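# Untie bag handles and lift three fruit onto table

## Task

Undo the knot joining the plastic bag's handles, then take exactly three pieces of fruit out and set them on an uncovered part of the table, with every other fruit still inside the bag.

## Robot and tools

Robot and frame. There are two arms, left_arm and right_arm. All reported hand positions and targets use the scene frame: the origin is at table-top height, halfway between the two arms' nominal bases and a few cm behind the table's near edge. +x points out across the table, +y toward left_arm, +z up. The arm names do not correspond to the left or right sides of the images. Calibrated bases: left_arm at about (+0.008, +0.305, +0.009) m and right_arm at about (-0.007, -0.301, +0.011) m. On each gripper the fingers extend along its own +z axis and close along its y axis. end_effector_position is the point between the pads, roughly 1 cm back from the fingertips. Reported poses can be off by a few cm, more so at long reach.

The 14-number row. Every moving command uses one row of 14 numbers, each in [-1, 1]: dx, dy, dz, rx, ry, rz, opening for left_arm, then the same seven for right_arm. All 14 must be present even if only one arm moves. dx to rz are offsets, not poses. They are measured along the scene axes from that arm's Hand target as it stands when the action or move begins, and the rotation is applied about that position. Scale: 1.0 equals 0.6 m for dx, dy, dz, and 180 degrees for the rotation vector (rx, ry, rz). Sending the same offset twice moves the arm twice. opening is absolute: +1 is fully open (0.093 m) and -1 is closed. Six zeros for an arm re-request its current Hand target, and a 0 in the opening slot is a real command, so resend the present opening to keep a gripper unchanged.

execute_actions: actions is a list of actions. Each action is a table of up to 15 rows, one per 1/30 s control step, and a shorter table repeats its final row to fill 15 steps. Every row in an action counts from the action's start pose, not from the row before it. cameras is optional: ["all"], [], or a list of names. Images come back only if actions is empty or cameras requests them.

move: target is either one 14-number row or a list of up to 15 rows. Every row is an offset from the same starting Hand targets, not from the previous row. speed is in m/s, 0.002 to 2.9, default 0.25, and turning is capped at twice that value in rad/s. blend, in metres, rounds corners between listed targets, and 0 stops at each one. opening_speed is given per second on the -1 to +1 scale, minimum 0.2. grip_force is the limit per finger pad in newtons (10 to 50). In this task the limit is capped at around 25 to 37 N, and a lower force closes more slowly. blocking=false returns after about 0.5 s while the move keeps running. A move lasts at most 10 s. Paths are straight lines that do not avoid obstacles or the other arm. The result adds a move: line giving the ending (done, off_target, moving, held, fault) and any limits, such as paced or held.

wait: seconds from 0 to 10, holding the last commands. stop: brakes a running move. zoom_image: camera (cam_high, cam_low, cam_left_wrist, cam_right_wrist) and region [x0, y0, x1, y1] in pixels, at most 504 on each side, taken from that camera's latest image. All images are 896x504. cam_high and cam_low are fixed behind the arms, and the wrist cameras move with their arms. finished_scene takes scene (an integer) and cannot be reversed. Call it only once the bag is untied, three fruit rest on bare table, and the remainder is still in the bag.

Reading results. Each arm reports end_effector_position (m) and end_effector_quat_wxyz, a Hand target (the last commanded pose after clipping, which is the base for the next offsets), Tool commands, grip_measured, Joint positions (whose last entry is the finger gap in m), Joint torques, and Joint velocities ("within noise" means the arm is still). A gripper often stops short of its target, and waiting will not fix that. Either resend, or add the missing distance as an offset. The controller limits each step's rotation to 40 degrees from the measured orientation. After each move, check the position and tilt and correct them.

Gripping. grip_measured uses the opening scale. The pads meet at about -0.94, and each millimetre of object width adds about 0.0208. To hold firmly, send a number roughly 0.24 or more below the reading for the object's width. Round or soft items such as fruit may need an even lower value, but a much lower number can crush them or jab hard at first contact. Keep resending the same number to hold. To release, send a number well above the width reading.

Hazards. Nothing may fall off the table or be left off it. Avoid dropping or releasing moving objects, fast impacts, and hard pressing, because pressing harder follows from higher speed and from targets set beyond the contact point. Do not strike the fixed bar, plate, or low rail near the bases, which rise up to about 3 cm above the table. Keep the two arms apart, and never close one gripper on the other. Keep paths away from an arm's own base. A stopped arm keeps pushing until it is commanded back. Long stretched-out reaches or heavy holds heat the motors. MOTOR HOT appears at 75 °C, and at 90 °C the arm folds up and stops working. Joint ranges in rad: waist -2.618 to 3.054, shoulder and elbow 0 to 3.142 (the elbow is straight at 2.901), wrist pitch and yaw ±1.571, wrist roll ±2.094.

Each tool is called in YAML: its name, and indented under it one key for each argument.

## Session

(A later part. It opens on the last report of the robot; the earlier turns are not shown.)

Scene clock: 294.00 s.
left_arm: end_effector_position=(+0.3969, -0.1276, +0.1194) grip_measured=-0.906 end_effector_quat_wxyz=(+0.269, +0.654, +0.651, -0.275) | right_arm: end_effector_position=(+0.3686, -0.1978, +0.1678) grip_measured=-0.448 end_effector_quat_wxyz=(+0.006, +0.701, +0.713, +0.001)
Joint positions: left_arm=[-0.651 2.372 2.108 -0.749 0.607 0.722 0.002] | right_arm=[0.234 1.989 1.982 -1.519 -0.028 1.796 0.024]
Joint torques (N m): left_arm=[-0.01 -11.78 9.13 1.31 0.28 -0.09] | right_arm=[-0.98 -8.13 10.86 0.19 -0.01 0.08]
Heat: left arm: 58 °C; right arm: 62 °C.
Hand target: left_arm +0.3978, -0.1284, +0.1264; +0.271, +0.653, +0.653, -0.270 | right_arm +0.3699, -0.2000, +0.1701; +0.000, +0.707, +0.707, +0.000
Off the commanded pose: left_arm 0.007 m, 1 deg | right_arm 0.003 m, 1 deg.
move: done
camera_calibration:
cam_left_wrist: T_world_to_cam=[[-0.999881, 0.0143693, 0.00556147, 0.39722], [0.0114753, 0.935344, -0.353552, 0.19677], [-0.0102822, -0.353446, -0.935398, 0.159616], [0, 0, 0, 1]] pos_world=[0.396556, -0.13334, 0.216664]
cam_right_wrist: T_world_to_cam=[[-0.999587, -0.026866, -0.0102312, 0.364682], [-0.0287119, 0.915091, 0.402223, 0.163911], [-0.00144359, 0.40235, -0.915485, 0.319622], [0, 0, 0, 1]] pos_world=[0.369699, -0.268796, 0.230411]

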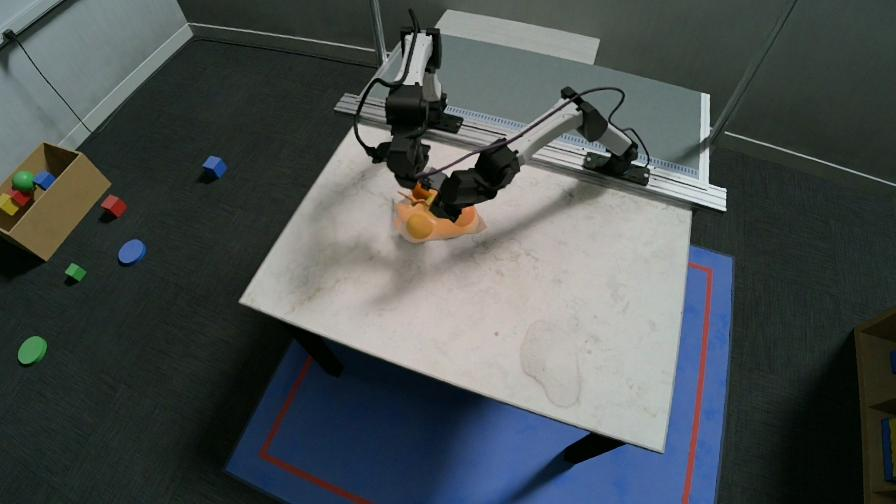

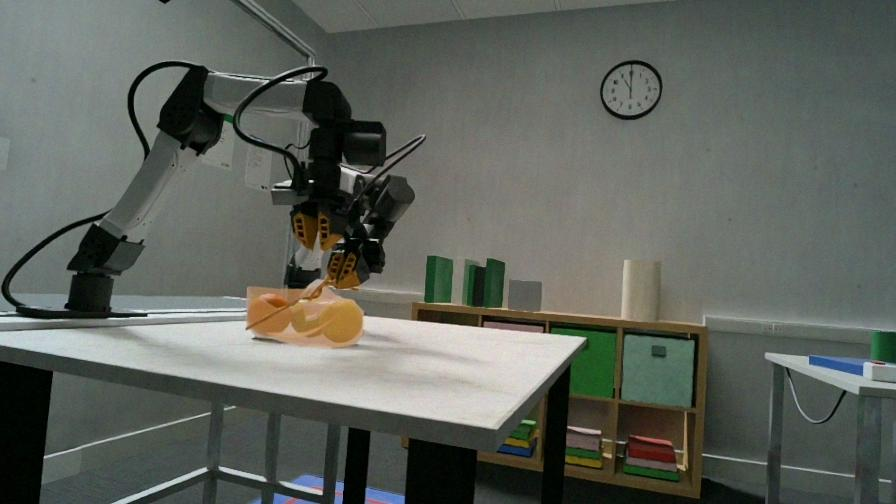

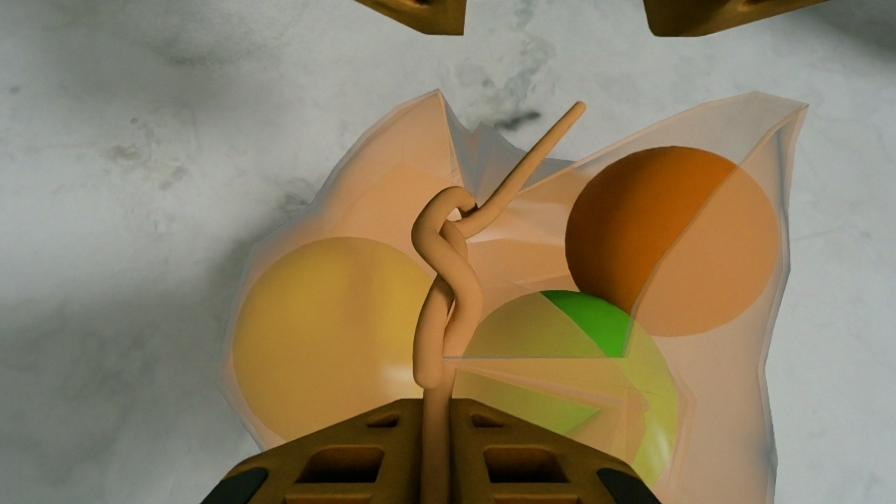

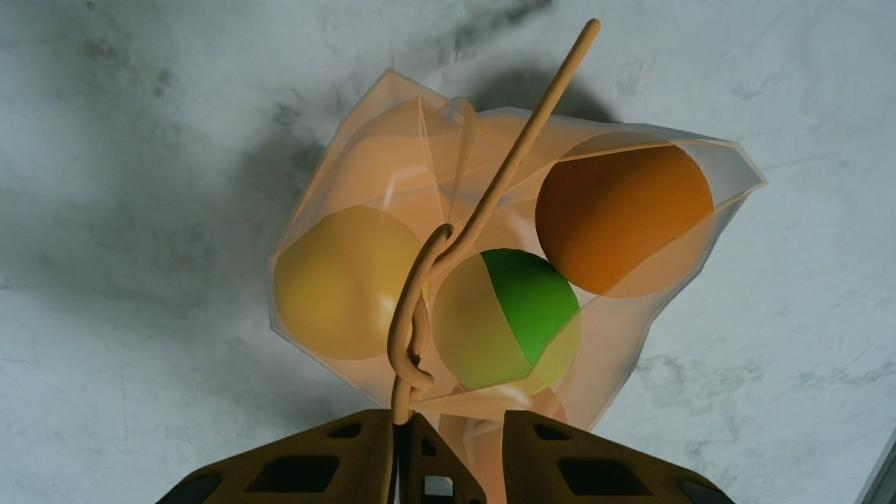

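move:
  target: [0,0.02,0.1,0,0,0,-1,0,-0.12,0,0,0,0,-0.45]
  speed: 0.08
  cameras: ["cam_left_wrist","cam_right_wrist","cam_low"]

Scene clock: 366.13 s.
left_arm: end_effector_position=(+0.3943, -0.1196, +0.1821) grip_measured=-0.906 end_effector_quat_wxyz=(+0.268, +0.653, +0.654, -0.273) | right_arm: end_effector_position=(+0.3739, -0.2704, +0.1626) grip_measured=-0.448 end_effector_quat_wxyz=(-0.003, +0.708, +0.707, -0.009)
Joint positions: left_arm=[-0.641 2.372 2.361 -1.01 0.607 0.729 0.002] | right_arm=[0.04 1.989 1.95 -1.519 -0.034 1.62 0.024]
Joint torques (N m): left_arm=[0.98 -10.91 9.07 1.36 0.39 0.07] | right_arm=[-0.81 -12.29 6.48 0.42 -0.04 -0.08]
Heat: left arm: 65 °C; right arm: 66 °C.
Hand target: left_arm +0.3977, -0.1164, +0.1863; +0.271, +0.653, +0.654, -0.270 | right_arm +0.3700, -0.2720, +0.1701; +0.000, +0.707, +0.707, +0.000
Off the commanded pose: left_arm 0.006 m, 0 deg | right_arm 0.009 m, 1 deg.
move: done
camera_calibration:
cam_left_wrist: T_world_to_cam=[[-0.999933, 0.00927953, 0.00690617, 0.393266], [0.00628303, 0.936994, -0.349289, 0.212897], [-0.00971228, -0.349223, -0.936989, 0.221584], [0, 0, 0, 1]] pos_world=[0.394054, -0.125751, 0.279269]
cam_right_wrist: T_world_to_cam=[[-0.999843, -0.00792989, 0.0158319, 0.368982], [-0.000934679, 0.916501, 0.40003, 0.222883], [-0.0176821, 0.399953, -0.916365, 0.349658], [0, 0, 0, 1]] pos_world=[0.375315, -0.341193, 0.225412]
Images, in order (width x height): cam_low 896x504, cam_left_wrist 896x504, cam_right_wrist 896x504.

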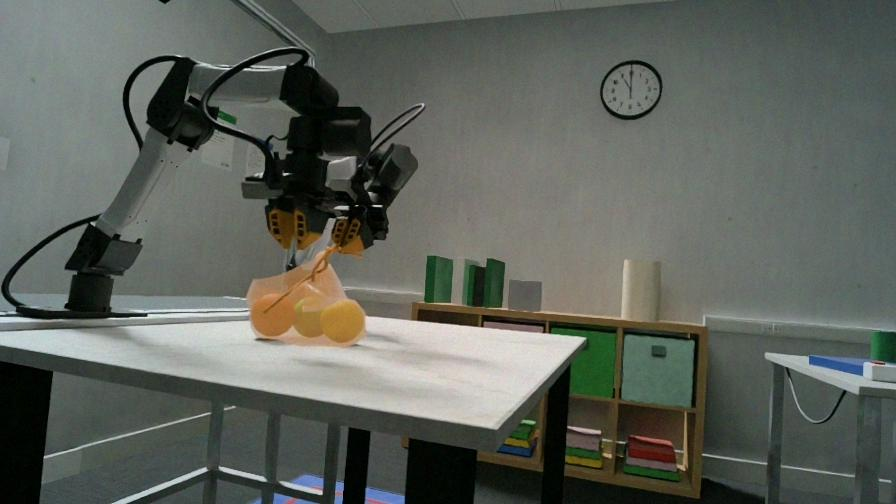

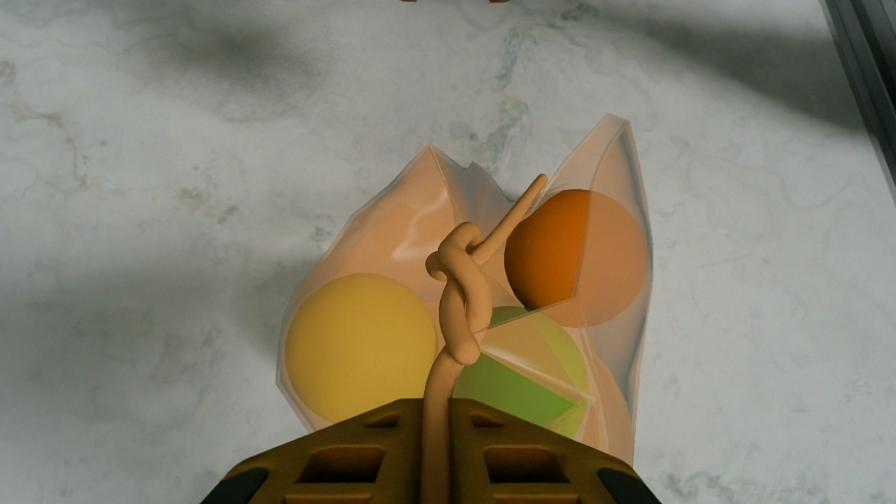

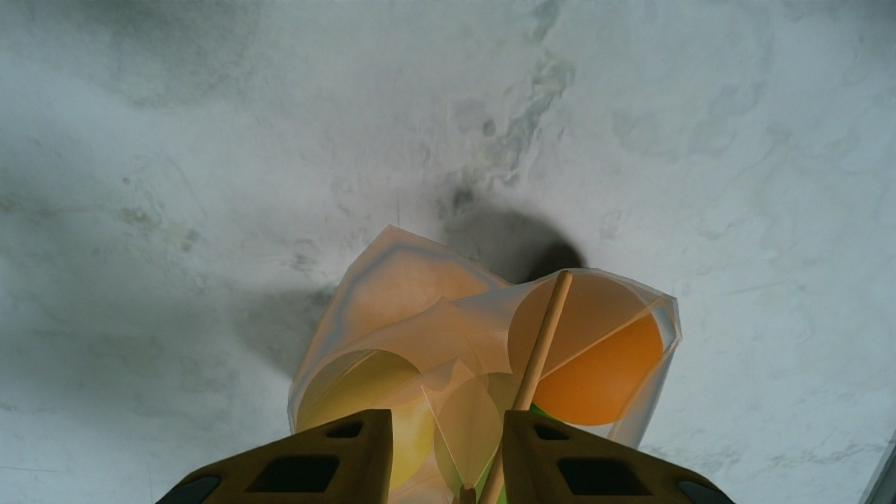

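zoom_image:
  camera: "cam_low"
  region: [220, 180, 420, 360]

zoom_image:
  camera: "cam_left_wrist"
  region: [370, 170, 580, 420]

Scaled by 2.520 from the camera's 896x504 image, which has a finer 1280x720 frame.

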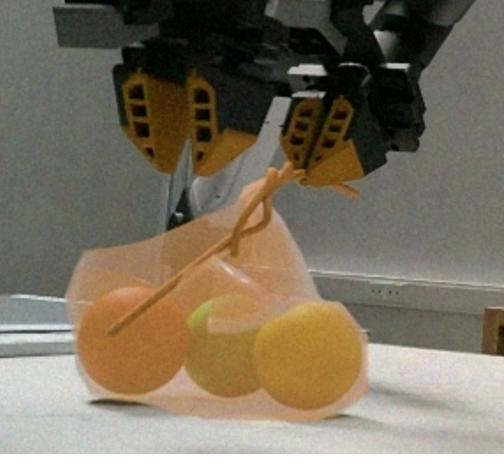

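Scaled by 2.016 from the camera's 896x504 image, which has a finer 1280x720 frame.

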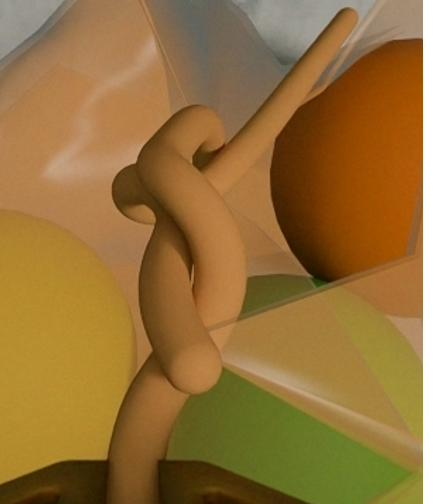

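zoom_image:
  camera: "cam_low"
  region: [290, 225, 370, 305]

Scaled by 6.300 from the camera's 896x504 image, which has a finer 1280x720 frame.

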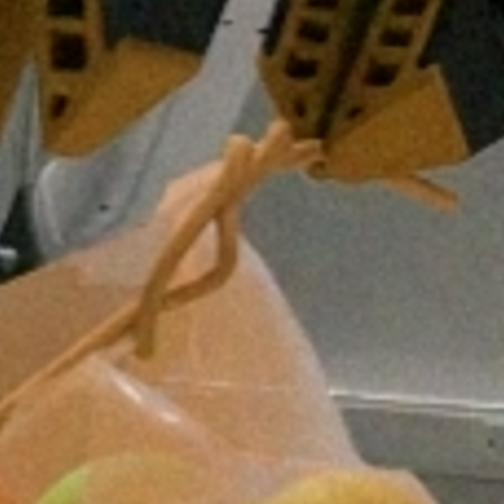

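move:
  target: [0,0,0,0,0,0,-1,-0.0667,-0.0467,0.0667,-0.0702,-0.5329,0.7611,-0.5]
  speed: 0.6
  cameras: ["cam_right_wrist","cam_low"]

Scene clock: 513.27 s.
left_arm: end_effector_position=(+0.3942, -0.1195, +0.1820) grip_measured=-0.906 end_effector_quat_wxyz=(+0.268, +0.653, +0.654, -0.273) | right_arm: end_effector_position=(+0.3280, -0.2993, +0.2083) grip_measured=-0.498 end_effector_quat_wxyz=(+0.470, -0.476, +0.676, +0.308)
Joint positions: left_arm=[-0.641 2.372 2.361 -1.011 0.607 0.729 0.002] | right_arm=[-0.529 1.84 1.443 -1.562 -1.216 -2.025 0.021]
Joint torques (N m): left_arm=[0.94 -11.04 9.06 1.36 0.4 0.06] | right_arm=[0.21 -6.6 10.25 -0.53 -0.44 -0.09]
Heat: left arm: 67 °C; right arm: 57 °C.
Hand target: left_arm +0.3978, -0.1164, +0.1863; +0.271, +0.653, +0.654, -0.270 | right_arm +0.3300, -0.3001, +0.2101; +0.455, -0.498, +0.650, +0.349
Off the commanded pose: left_arm 0.006 m, 0 deg | right_arm 0.003 m, 6 deg.
joint sent to its limit (right arm) — joint 4 (wrist pitch), lower limit. The joint targets are off in orientation, not in position.
move: off_target (right_arm)
camera_calibration:
cam_right_wrist: T_world_to_cam=[[0.934444, -0.35389, 0.0397086, -0.420817], [-0.22748, -0.67898, -0.698025, 0.0566598], [0.273985, 0.643232, -0.714972, 0.337491], [0, 0, 0, 1]] pos_world=[0.313651, -0.327537, 0.297556]
Images, in order (width x height): cam_low 896x504, cam_right_wrist 896x504.

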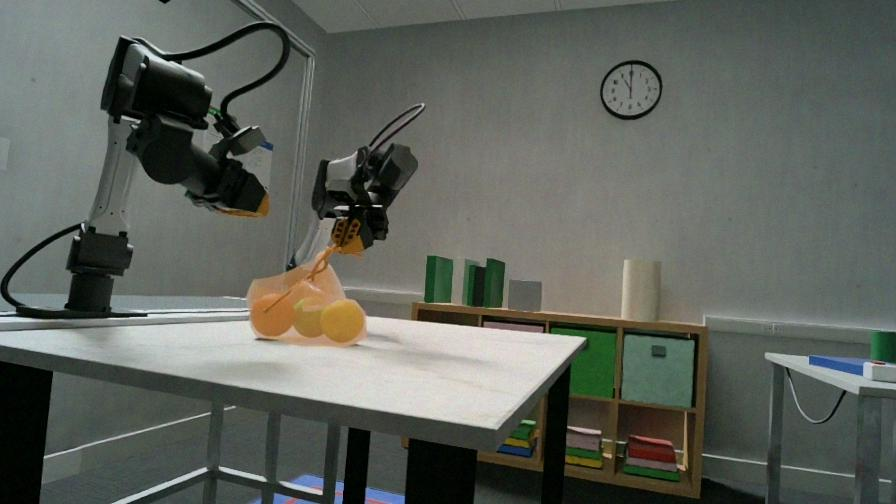

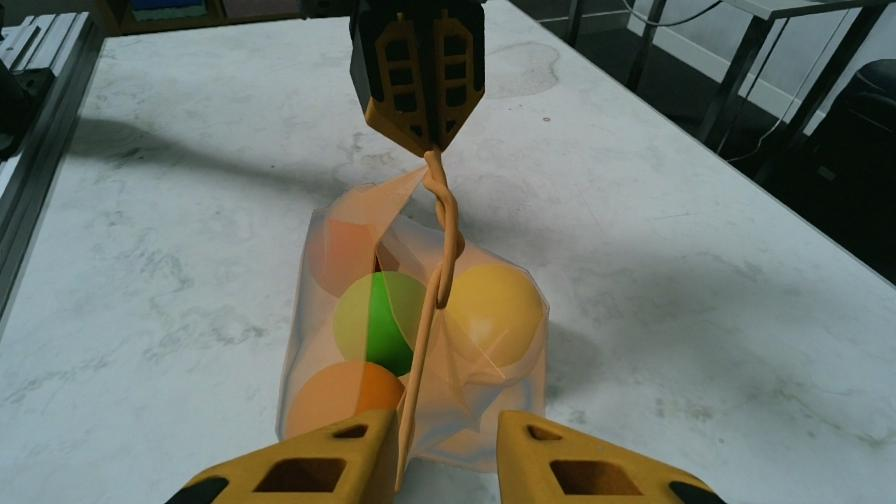

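zoom_image:
  camera: "cam_right_wrist"
  region: [370, 140, 520, 350]

Scaled by 2.400 from the camera's 896x504 image, which has a finer 1280x720 frame.

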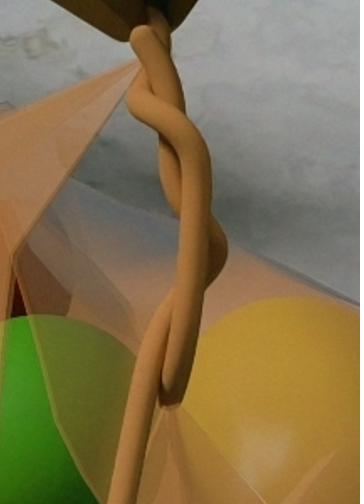

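move:
  target: [0,0,0,0,0,0,-1,0.045,0.1175,-0.088,0,0,0,-0.5]
  speed: 0.15
  cameras: ["cam_right_wrist","cam_low","cam_left_wrist"]

zoom_image:
  camera: "cam_right_wrist"
  region: [350, 180, 550, 430]

Scene clock: 536.43 s.
left_arm: end_effector_position=(+0.3942, -0.1195, +0.1820) grip_measured=-0.906 end_effector_quat_wxyz=(+0.268, +0.653, +0.654, -0.273) | right_arm: end_effector_position=(+0.3577, -0.2310, +0.1541) grip_measured=-0.498 end_effector_quat_wxyz=(+0.448, -0.499, +0.654, +0.350)
Joint positions: left_arm=[-0.641 2.372 2.361 -1.011 0.607 0.729 0.002] | right_arm=[-0.286 1.873 1.292 -1.046 -1.257 -1.632 0.021]
Joint torques (N m): left_arm=[0.95 -11.02 9.03 1.34 0.4 0.07] | right_arm=[0.03 -9.65 6.22 0.52 -0.73 0.1]
Heat: left arm: 68 °C; right arm: 59 °C.
Hand target: left_arm +0.3978, -0.1164, +0.1863; +0.271, +0.653, +0.654, -0.270 | right_arm +0.3569, -0.2295, +0.1572; +0.455, -0.498, +0.650, +0.349
Off the commanded pose: left_arm 0.006 m, 0 deg | right_arm 0.004 m, 1 deg.
move: done
camera_calibration:
cam_left_wrist: T_world_to_cam=[[-0.999931, 0.00928606, 0.0072246, 0.393177], [0.00618111, 0.937105, -0.348993, 0.212776], [-0.010011, -0.348924, -0.937097, 0.221804], [0, 0, 0, 1]] pos_world=[0.394055, -0.125651, 0.279269]
cam_right_wrist: T_world_to_cam=[[0.967502, -0.252845, -0.00310002, -0.404168], [-0.180271, -0.681098, -0.709653, 0.0563502], [0.177321, 0.68715, -0.704544, 0.289704], [0, 0, 0, 1]] pos_world=[0.349821, -0.262882, 0.242846]
Images, in order (width x height): cam_low 896x504, cam_left_wrist 896x504, cam_right_wrist 896x504.

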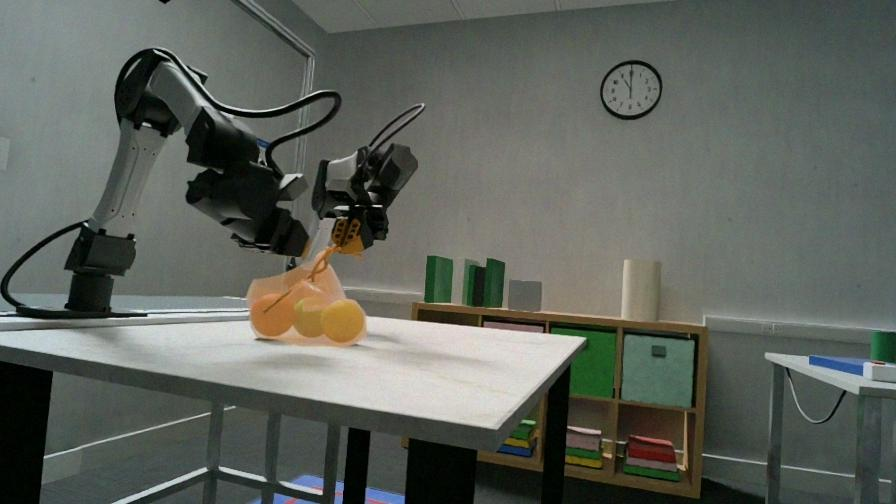

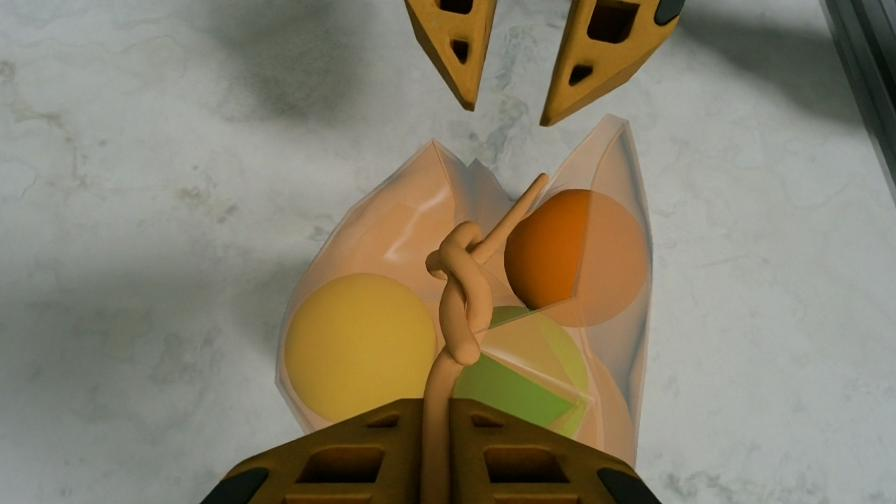

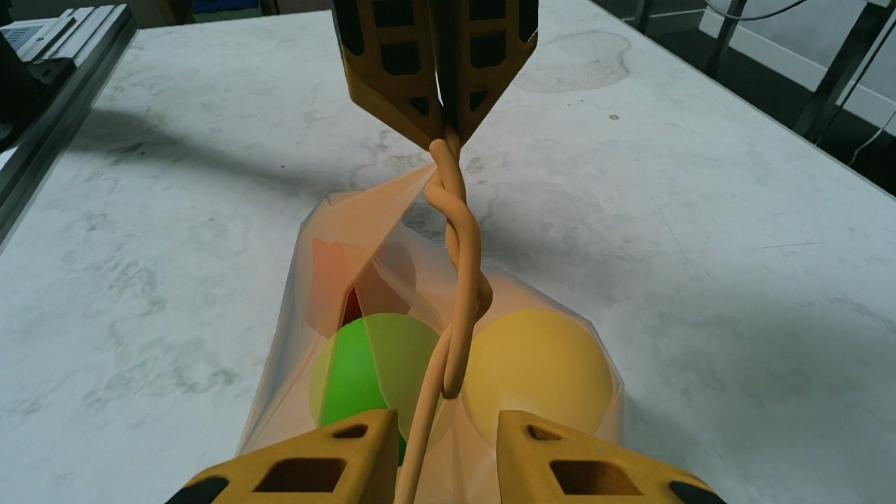

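Scaled by 2.016 from the camera's 896x504 image, which has a finer 1280x720 frame.

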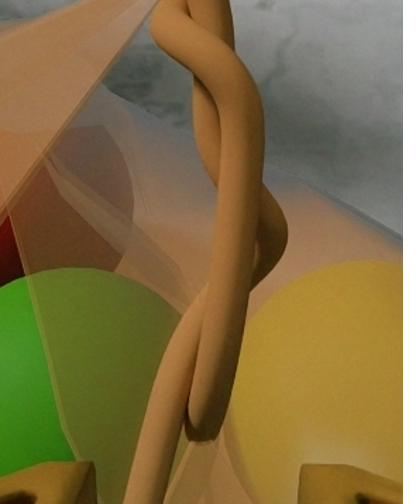

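move:
  target: [0,0,0,0,0,0,-1,0.015,0.033,-0.013,0,0,0,-0.55]
  speed: 0.08
  cameras: ["cam_right_wrist","cam_left_wrist"]

zoom_image:
  camera: "cam_right_wrist"
  region: [350, 240, 550, 490]

Scene clock: 568.20 s.
left_arm: end_effector_position=(+0.3942, -0.1195, +0.1820) grip_measured=-0.906 end_effector_quat_wxyz=(+0.268, +0.653, +0.654, -0.273) | right_arm: end_effector_position=(+0.3679, -0.2119, +0.1401) grip_measured=-0.548 end_effector_quat_wxyz=(+0.444, -0.493, +0.658, +0.357)
Joint positions: left_arm=[-0.641 2.372 2.361 -1.011 0.607 0.729 0.002] | right_arm=[-0.222 1.865 1.222 -0.796 -1.258 -1.414 0.019]
Joint torques (N m): left_arm=[0.88 -11.02 9.1 1.33 0.39 0.07] | right_arm=[0.03 -11.75 6.34 0.83 -0.66 0.09]
Heat: left arm: 68 °C; right arm: 57 °C.
Hand target: left_arm +0.3978, -0.1164, +0.1863; +0.271, +0.653, +0.654, -0.270 | right_arm +0.3660, -0.2097, +0.1494; +0.455, -0.498, +0.650, +0.349
Off the commanded pose: left_arm 0.006 m, 0 deg | right_arm 0.010 m, 2 deg.
move: done
camera_calibration:
cam_left_wrist: T_world_to_cam=[[-0.999931, 0.00928606, 0.0072246, 0.393177], [0.00618111, 0.937105, -0.348993, 0.212776], [-0.010011, -0.348924, -0.937097, 0.221804], [0, 0, 0, 1]] pos_world=[0.394055, -0.125651, 0.279269]
cam_right_wrist: T_world_to_cam=[[0.966296, -0.256407, -0.0229853, -0.406761], [-0.19589, -0.674414, -0.711894, 0.0687114], [0.167033, 0.692402, -0.701911, 0.269516], [0, 0, 0, 1]] pos_world=[0.361493, -0.24457, 0.228742]
Images, in order (width x height): cam_left_wrist 896x504, cam_right_wrist 896x504.

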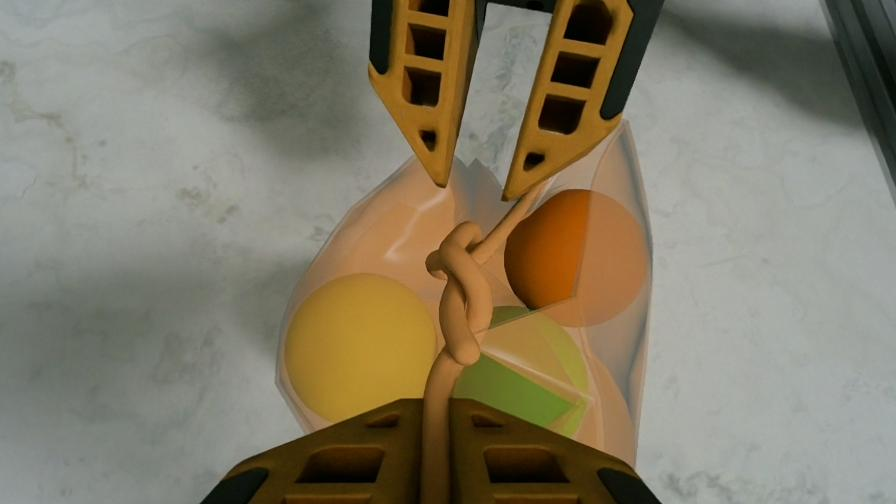

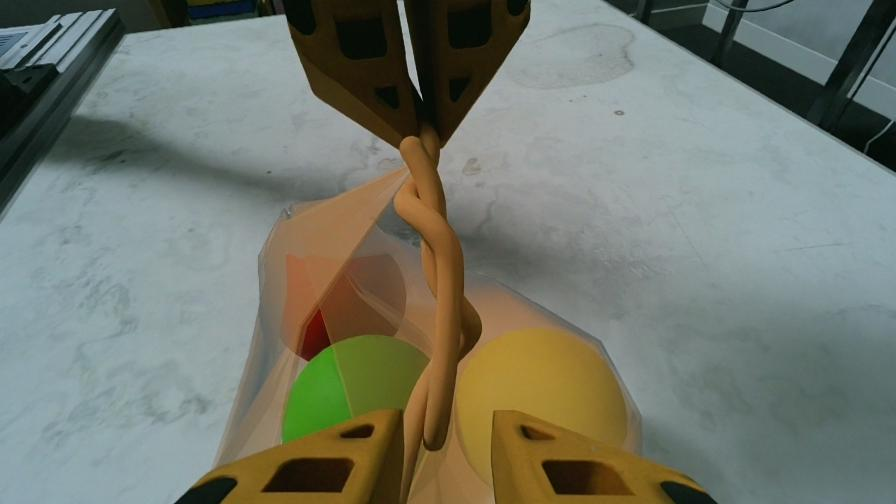

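Scaled by 2.016 from the camera's 896x504 image, which has a finer 1280x720 frame.

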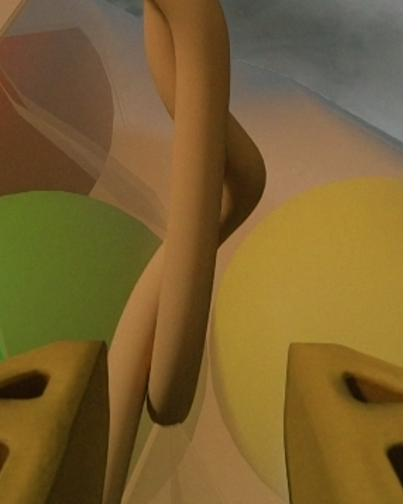

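move:
  target: [0,0,0,0,0,0,-1,0.003,0.0145,0.01,0,0,0,-0.58]
  speed: 0.05
  cameras: ["cam_right_wrist","cam_left_wrist"]

zoom_image:
  camera: "cam_right_wrist"
  region: [350, 240, 550, 490]

Scene clock: 578.77 s.
left_arm: end_effector_position=(+0.3942, -0.1195, +0.1820) grip_measured=-0.906 end_effector_quat_wxyz=(+0.268, +0.653, +0.654, -0.273) | right_arm: end_effector_position=(+0.3700, -0.2030, +0.1469) grip_measured=-0.578 end_effector_quat_wxyz=(+0.446, -0.492, +0.657, +0.358)
Joint positions: left_arm=[-0.641 2.372 2.361 -1.011 0.607 0.729 0.002] | right_arm=[-0.197 1.837 1.209 -0.732 -1.258 -1.332 0.017]
Joint torques (N m): left_arm=[0.95 -11 9.06 1.35 0.39 0.08] | right_arm=[0.03 -11.73 6.39 1.01 -0.58 0.07]
Heat: left arm: 69 °C; right arm: 56 °C.
Hand target: left_arm +0.3978, -0.1164, +0.1863; +0.271, +0.653, +0.654, -0.270 | right_arm +0.3677, -0.2010, +0.1555; +0.455, -0.498, +0.650, +0.349
Off the commanded pose: left_arm 0.006 m, 0 deg | right_arm 0.009 m, 2 deg.
move: done
camera_calibration:
cam_left_wrist: T_world_to_cam=[[-0.999931, 0.00928606, 0.0072246, 0.393177], [0.00618111, 0.937105, -0.348993, 0.212776], [-0.010011, -0.348924, -0.937097, 0.221804], [0, 0, 0, 1]] pos_world=[0.394055, -0.125651, 0.279269]
cam_right_wrist: T_world_to_cam=[[0.966378, -0.256117, -0.0227373, -0.406381], [-0.194791, -0.671517, -0.714928, 0.0806085], [0.167836, 0.69532, -0.698829, 0.267666], [0, 0, 0, 1]] pos_world=[0.363495, -0.236064, 0.235442]
Images, in order (width x height): cam_left_wrist 896x504, cam_right_wrist 896x504.

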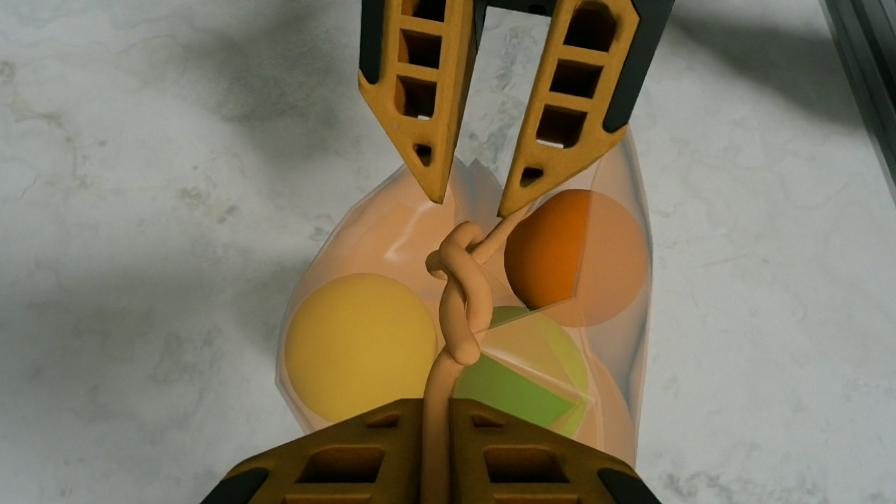

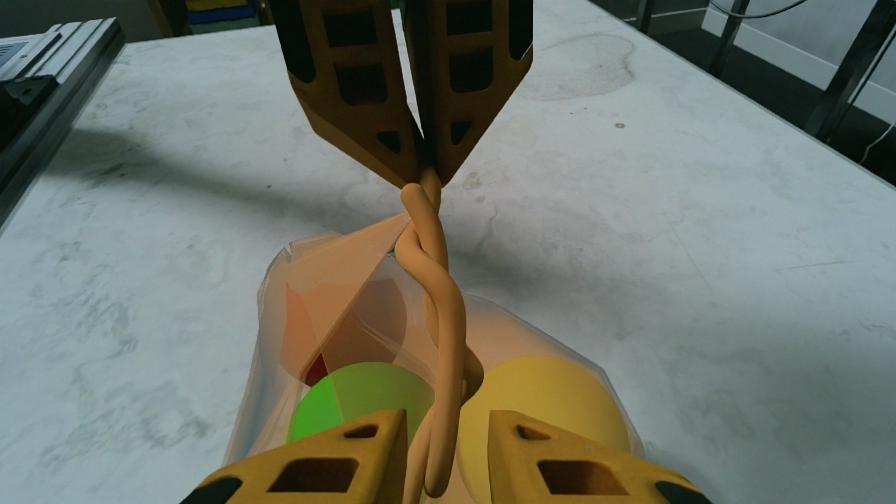

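Scaled by 2.016 from the camera's 896x504 image, which has a finer 1280x720 frame.

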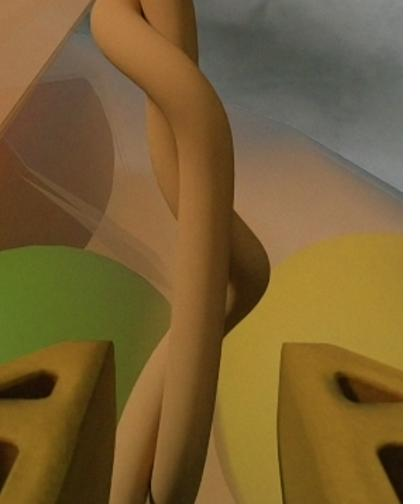

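move:
  target: [0,0,0,0,0,0,-1,0.002,0.022,-0.005,0,0,0,-0.6]
  speed: 0.05
  cameras: ["cam_right_wrist","cam_left_wrist"]

zoom_image:
  camera: "cam_right_wrist"
  region: [350, 240, 550, 490]

Scene clock: 599.83 s.
left_arm: end_effector_position=(+0.3942, -0.1195, +0.1820) grip_measured=-0.906 end_effector_quat_wxyz=(+0.268, +0.653, +0.654, -0.273) | right_arm: end_effector_position=(+0.3709, -0.1891, +0.1454) grip_measured=-0.598 end_effector_quat_wxyz=(+0.448, -0.491, +0.654, +0.362)
Joint positions: left_arm=[-0.641 2.372 2.361 -1.011 0.607 0.729 0.002] | right_arm=[-0.157 1.813 1.158 -0.592 -1.258 -1.211 0.016]
Joint torques (N m): left_arm=[0.92 -11 9.02 1.33 0.39 0.06] | right_arm=[0.08 -11.48 6.49 1.17 -0.46 0.11]
Heat: left arm: 69 °C; right arm: 56 °C.
Hand target: left_arm +0.3978, -0.1164, +0.1863; +0.271, +0.653, +0.654, -0.270 | right_arm +0.3689, -0.1879, +0.1524; +0.455, -0.498, +0.650, +0.349
Off the commanded pose: left_arm 0.006 m, 0 deg | right_arm 0.007 m, 2 deg.
move: done
camera_calibration:
cam_left_wrist: T_world_to_cam=[[-0.999928, 0.00929136, 0.00754389, 0.393089], [0.0060766, 0.937171, -0.348817, 0.212742], [-0.0103109, -0.348746, -0.937161, 0.221869], [0, 0, 0, 1]] pos_world=[0.394056, -0.125652, 0.279169]
cam_right_wrist: T_world_to_cam=[[0.967318, -0.252355, -0.024773, -0.403086], [-0.191996, -0.665108, -0.721643, 0.0901623], [0.165633, 0.702814, -0.691822, 0.257958], [0, 0, 0, 1]] pos_world=[0.364497, -0.223049, 0.23354]
Images, in order (width x height): cam_left_wrist 896x504, cam_right_wrist 896x504.

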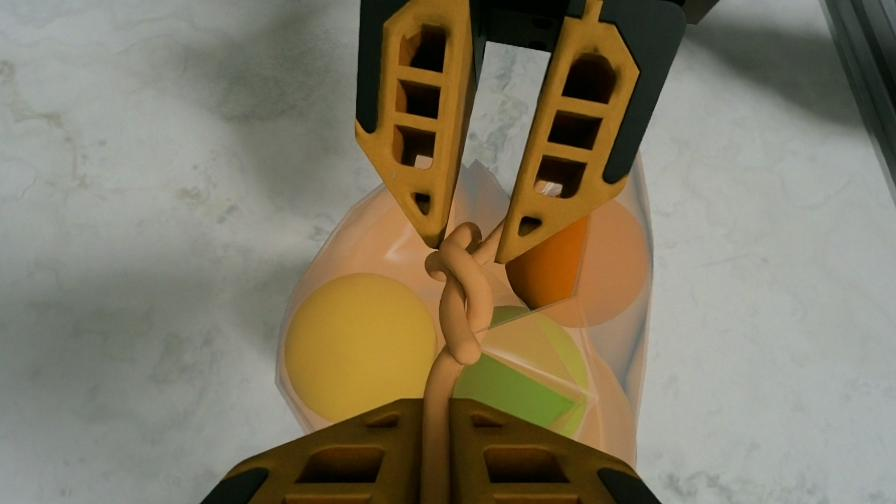

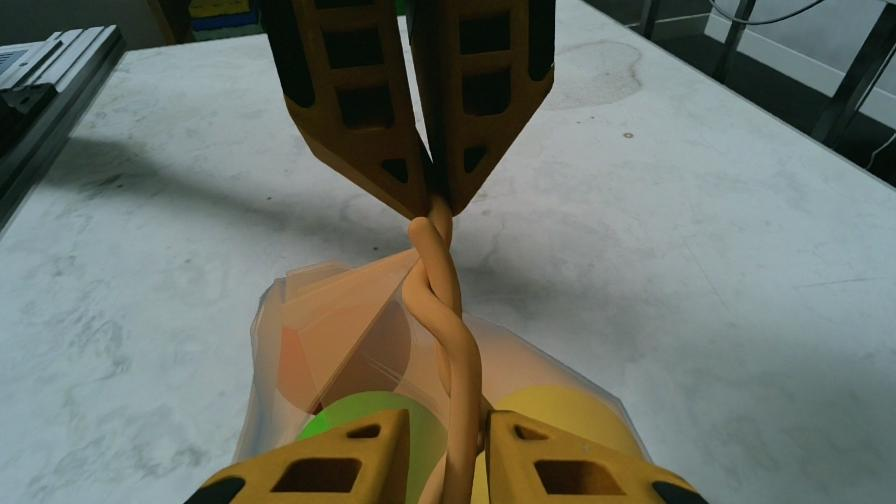

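Scaled by 2.016 from the camera's 896x504 image, which has a finer 1280x720 frame.

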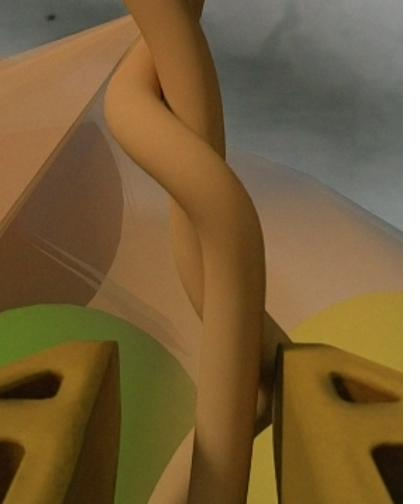

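move:
  target: [0,0,0,0,0,0,-1,0.003,0.009,-0.006,0,0,0,-0.6]
  speed: 0.05
  cameras: ["cam_right_wrist","cam_left_wrist"]

zoom_image:
  camera: "cam_right_wrist"
  region: [350, 240, 550, 490]

Scene clock: 620.63 s.
left_arm: end_effector_position=(+0.3940, -0.1194, +0.1819) grip_measured=-0.906 end_effector_quat_wxyz=(+0.268, +0.653, +0.654, -0.273) | right_arm: end_effector_position=(+0.3727, -0.1838, +0.1416) grip_measured=-0.598 end_effector_quat_wxyz=(+0.447, -0.491, +0.654, +0.362)
Joint positions: left_arm=[-0.641 2.372 2.361 -1.012 0.607 0.729 0.002] | right_arm=[-0.14 1.813 1.138 -0.524 -1.252 -1.161 0.016]
Joint torques (N m): left_arm=[0.98 -10.99 9.06 1.36 0.4 0.06] | right_arm=[0.05 -11.6 6.61 1.3 -0.45 0.09]
Heat: left arm: 70 °C; right arm: 56 °C.
Hand target: left_arm +0.3977, -0.1164, +0.1863; +0.271, +0.653, +0.654, -0.270 | right_arm +0.3708, -0.1825, +0.1489; +0.455, -0.498, +0.650, +0.349
Off the commanded pose: left_arm 0.006 m, 1 deg | right_arm 0.008 m, 2 deg.
move: done
camera_calibration:
cam_left_wrist: T_world_to_cam=[[-0.999923, 0.00929897, 0.0081797, 0.392812], [0.00586683, 0.937328, -0.3484, 0.212729], [-0.0109068, -0.348325, -0.93731, 0.222197], [0, 0, 0, 1]] pos_world=[0.393957, -0.125653, 0.279169]
cam_right_wrist: T_world_to_cam=[[0.967332, -0.252287, -0.0249157, -0.403516], [-0.192185, -0.665673, -0.721072, 0.0911718], [0.165331, 0.702304, -0.692412, 0.251371], [0, 0, 0, 1]] pos_world=[0.366296, -0.21765, 0.22974]
Images, in order (width x height): cam_left_wrist 896x504, cam_right_wrist 896x504.

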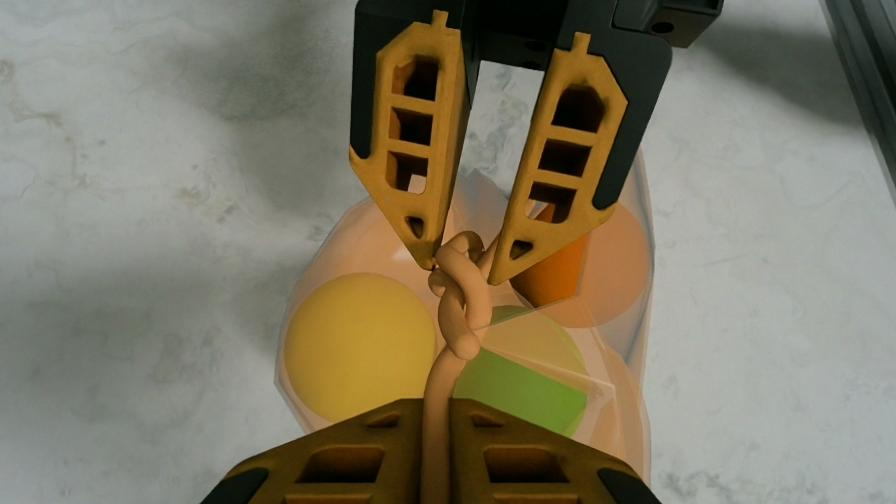

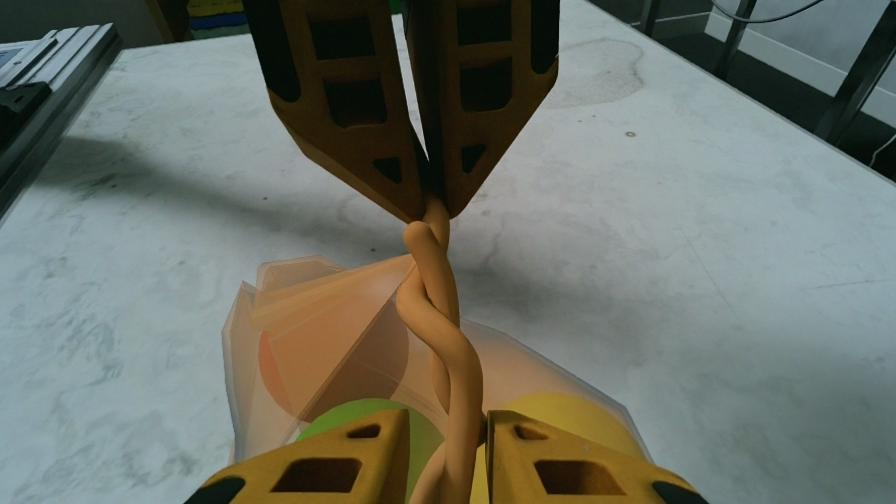

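Scaled by 2.016 from the camera's 896x504 image, which has a finer 1280x720 frame.

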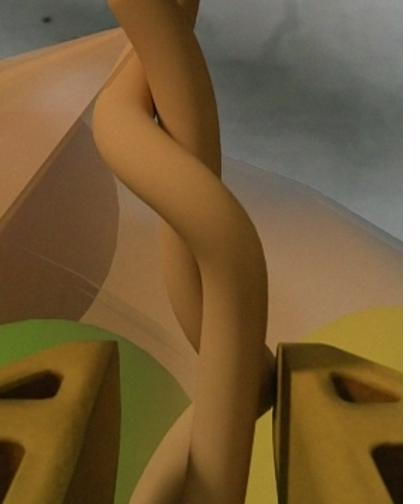

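move:
  target: [0,0,0,0,0,0,-1,0,0,0,0,0,0,-1]
  speed: 0.05
  opening_speed: 0.5
  cameras: ["cam_right_wrist","cam_left_wrist","cam_low"]

zoom_image:
  camera: "cam_right_wrist"
  region: [350, 240, 550, 490]

zoom_image:
  camera: "cam_low"
  region: [290, 225, 370, 305]

Scene clock: 634.50 s.
left_arm: end_effector_position=(+0.3940, -0.1194, +0.1818) grip_measured=-0.906 end_effector_quat_wxyz=(+0.267, +0.653, +0.654, -0.273) | right_arm: end_effector_position=(+0.3732, -0.1839, +0.1415) grip_measured=-0.913 end_effector_quat_wxyz=(+0.448, -0.491, +0.654, +0.361)
Joint positions: left_arm=[-0.641 2.372 2.361 -1.012 0.607 0.729 0.002] | right_arm=[-0.14 1.813 1.138 -0.521 -1.251 -1.159 0.001]
Joint torques (N m): left_arm=[1.01 -10.95 9.02 1.37 0.41 0.06] | right_arm=[-0.02 -11.64 6.35 1.28 -0.46 0.1]
Heat: left arm: 70 °C; right arm: 55 °C.
Hand target: left_arm +0.3978, -0.1164, +0.1863; +0.271, +0.653, +0.653, -0.270 | right_arm +0.3708, -0.1825, +0.1488; +0.455, -0.498, +0.650, +0.349
Off the commanded pose: left_arm 0.007 m, 1 deg | right_arm 0.008 m, 2 deg.
move: done
camera_calibration:
cam_left_wrist: T_world_to_cam=[[-0.99992, 0.00961319, 0.00817469, 0.392853], [0.00616549, 0.937401, -0.348198, 0.21253], [-0.0110103, -0.34812, -0.937385, 0.222191], [0, 0, 0, 1]] pos_world=[0.393958, -0.125654, 0.27907]
cam_right_wrist: T_world_to_cam=[[0.967076, -0.253399, -0.023524, -0.404398], [-0.192087, -0.666185, -0.720625, 0.0909314], [0.166934, 0.701418, -0.692926, 0.250714], [0, 0, 0, 1]] pos_world=[0.366698, -0.217752, 0.22974]
Images, in order (width x height): cam_low 896x504, cam_left_wrist 896x504, cam_right_wrist 896x504.

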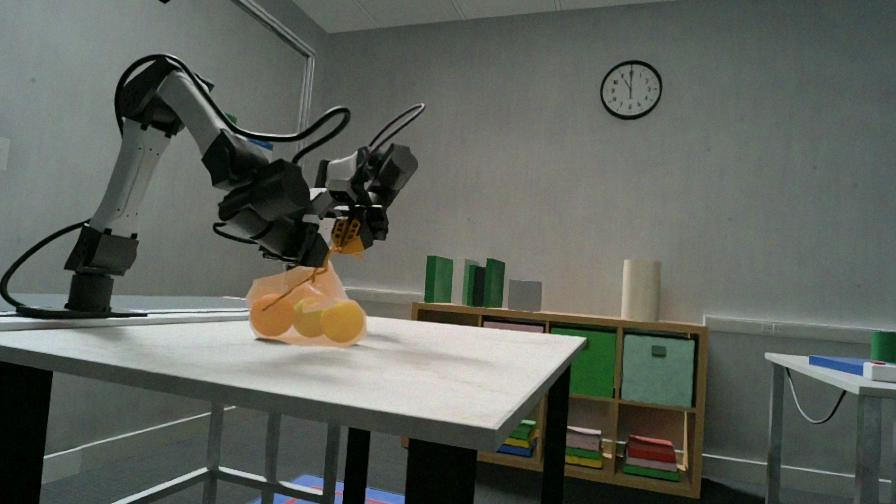

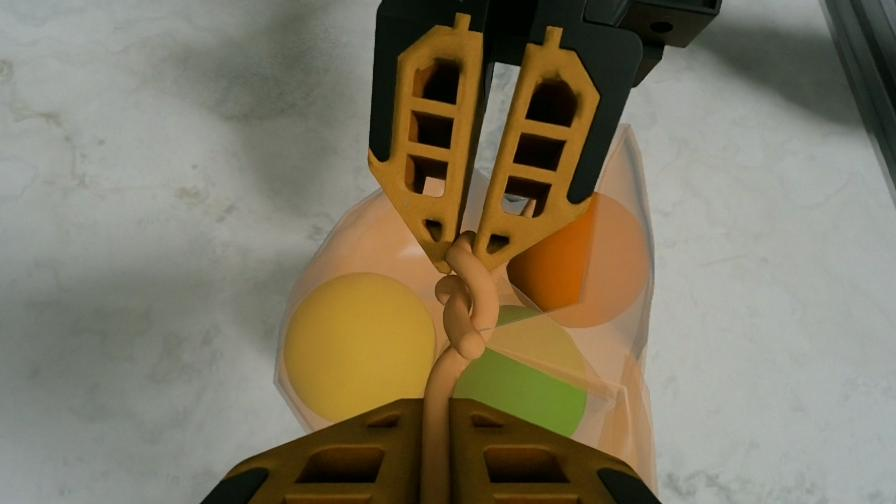

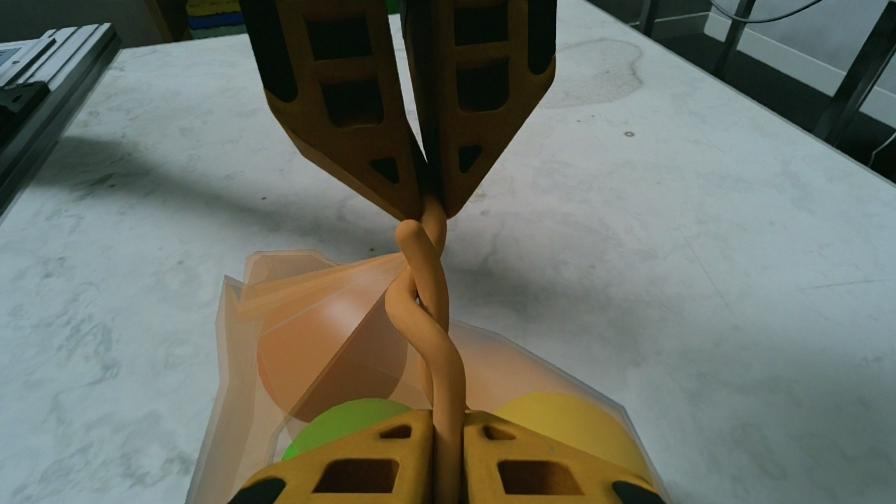

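Scaled by 2.016 from the camera's 896x504 image, which has a finer 1280x720 frame.

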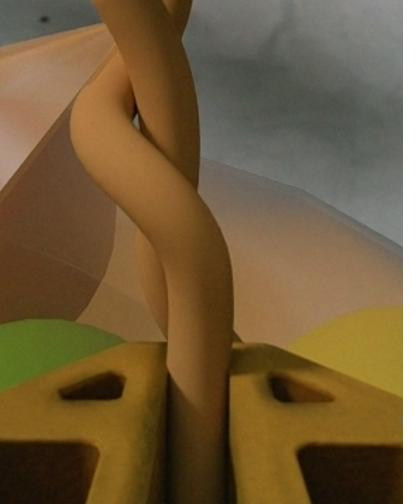

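Scaled by 6.300 from the camera's 896x504 image, which has a finer 1280x720 frame.

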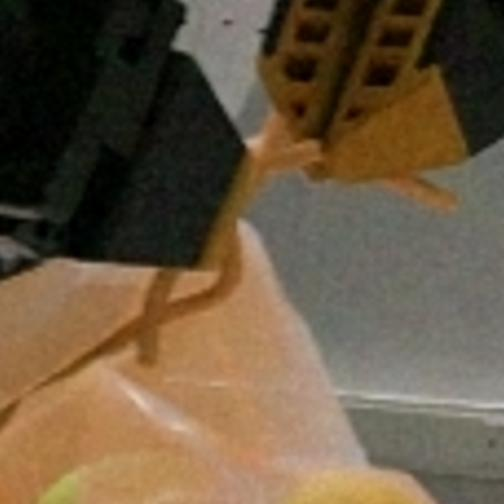

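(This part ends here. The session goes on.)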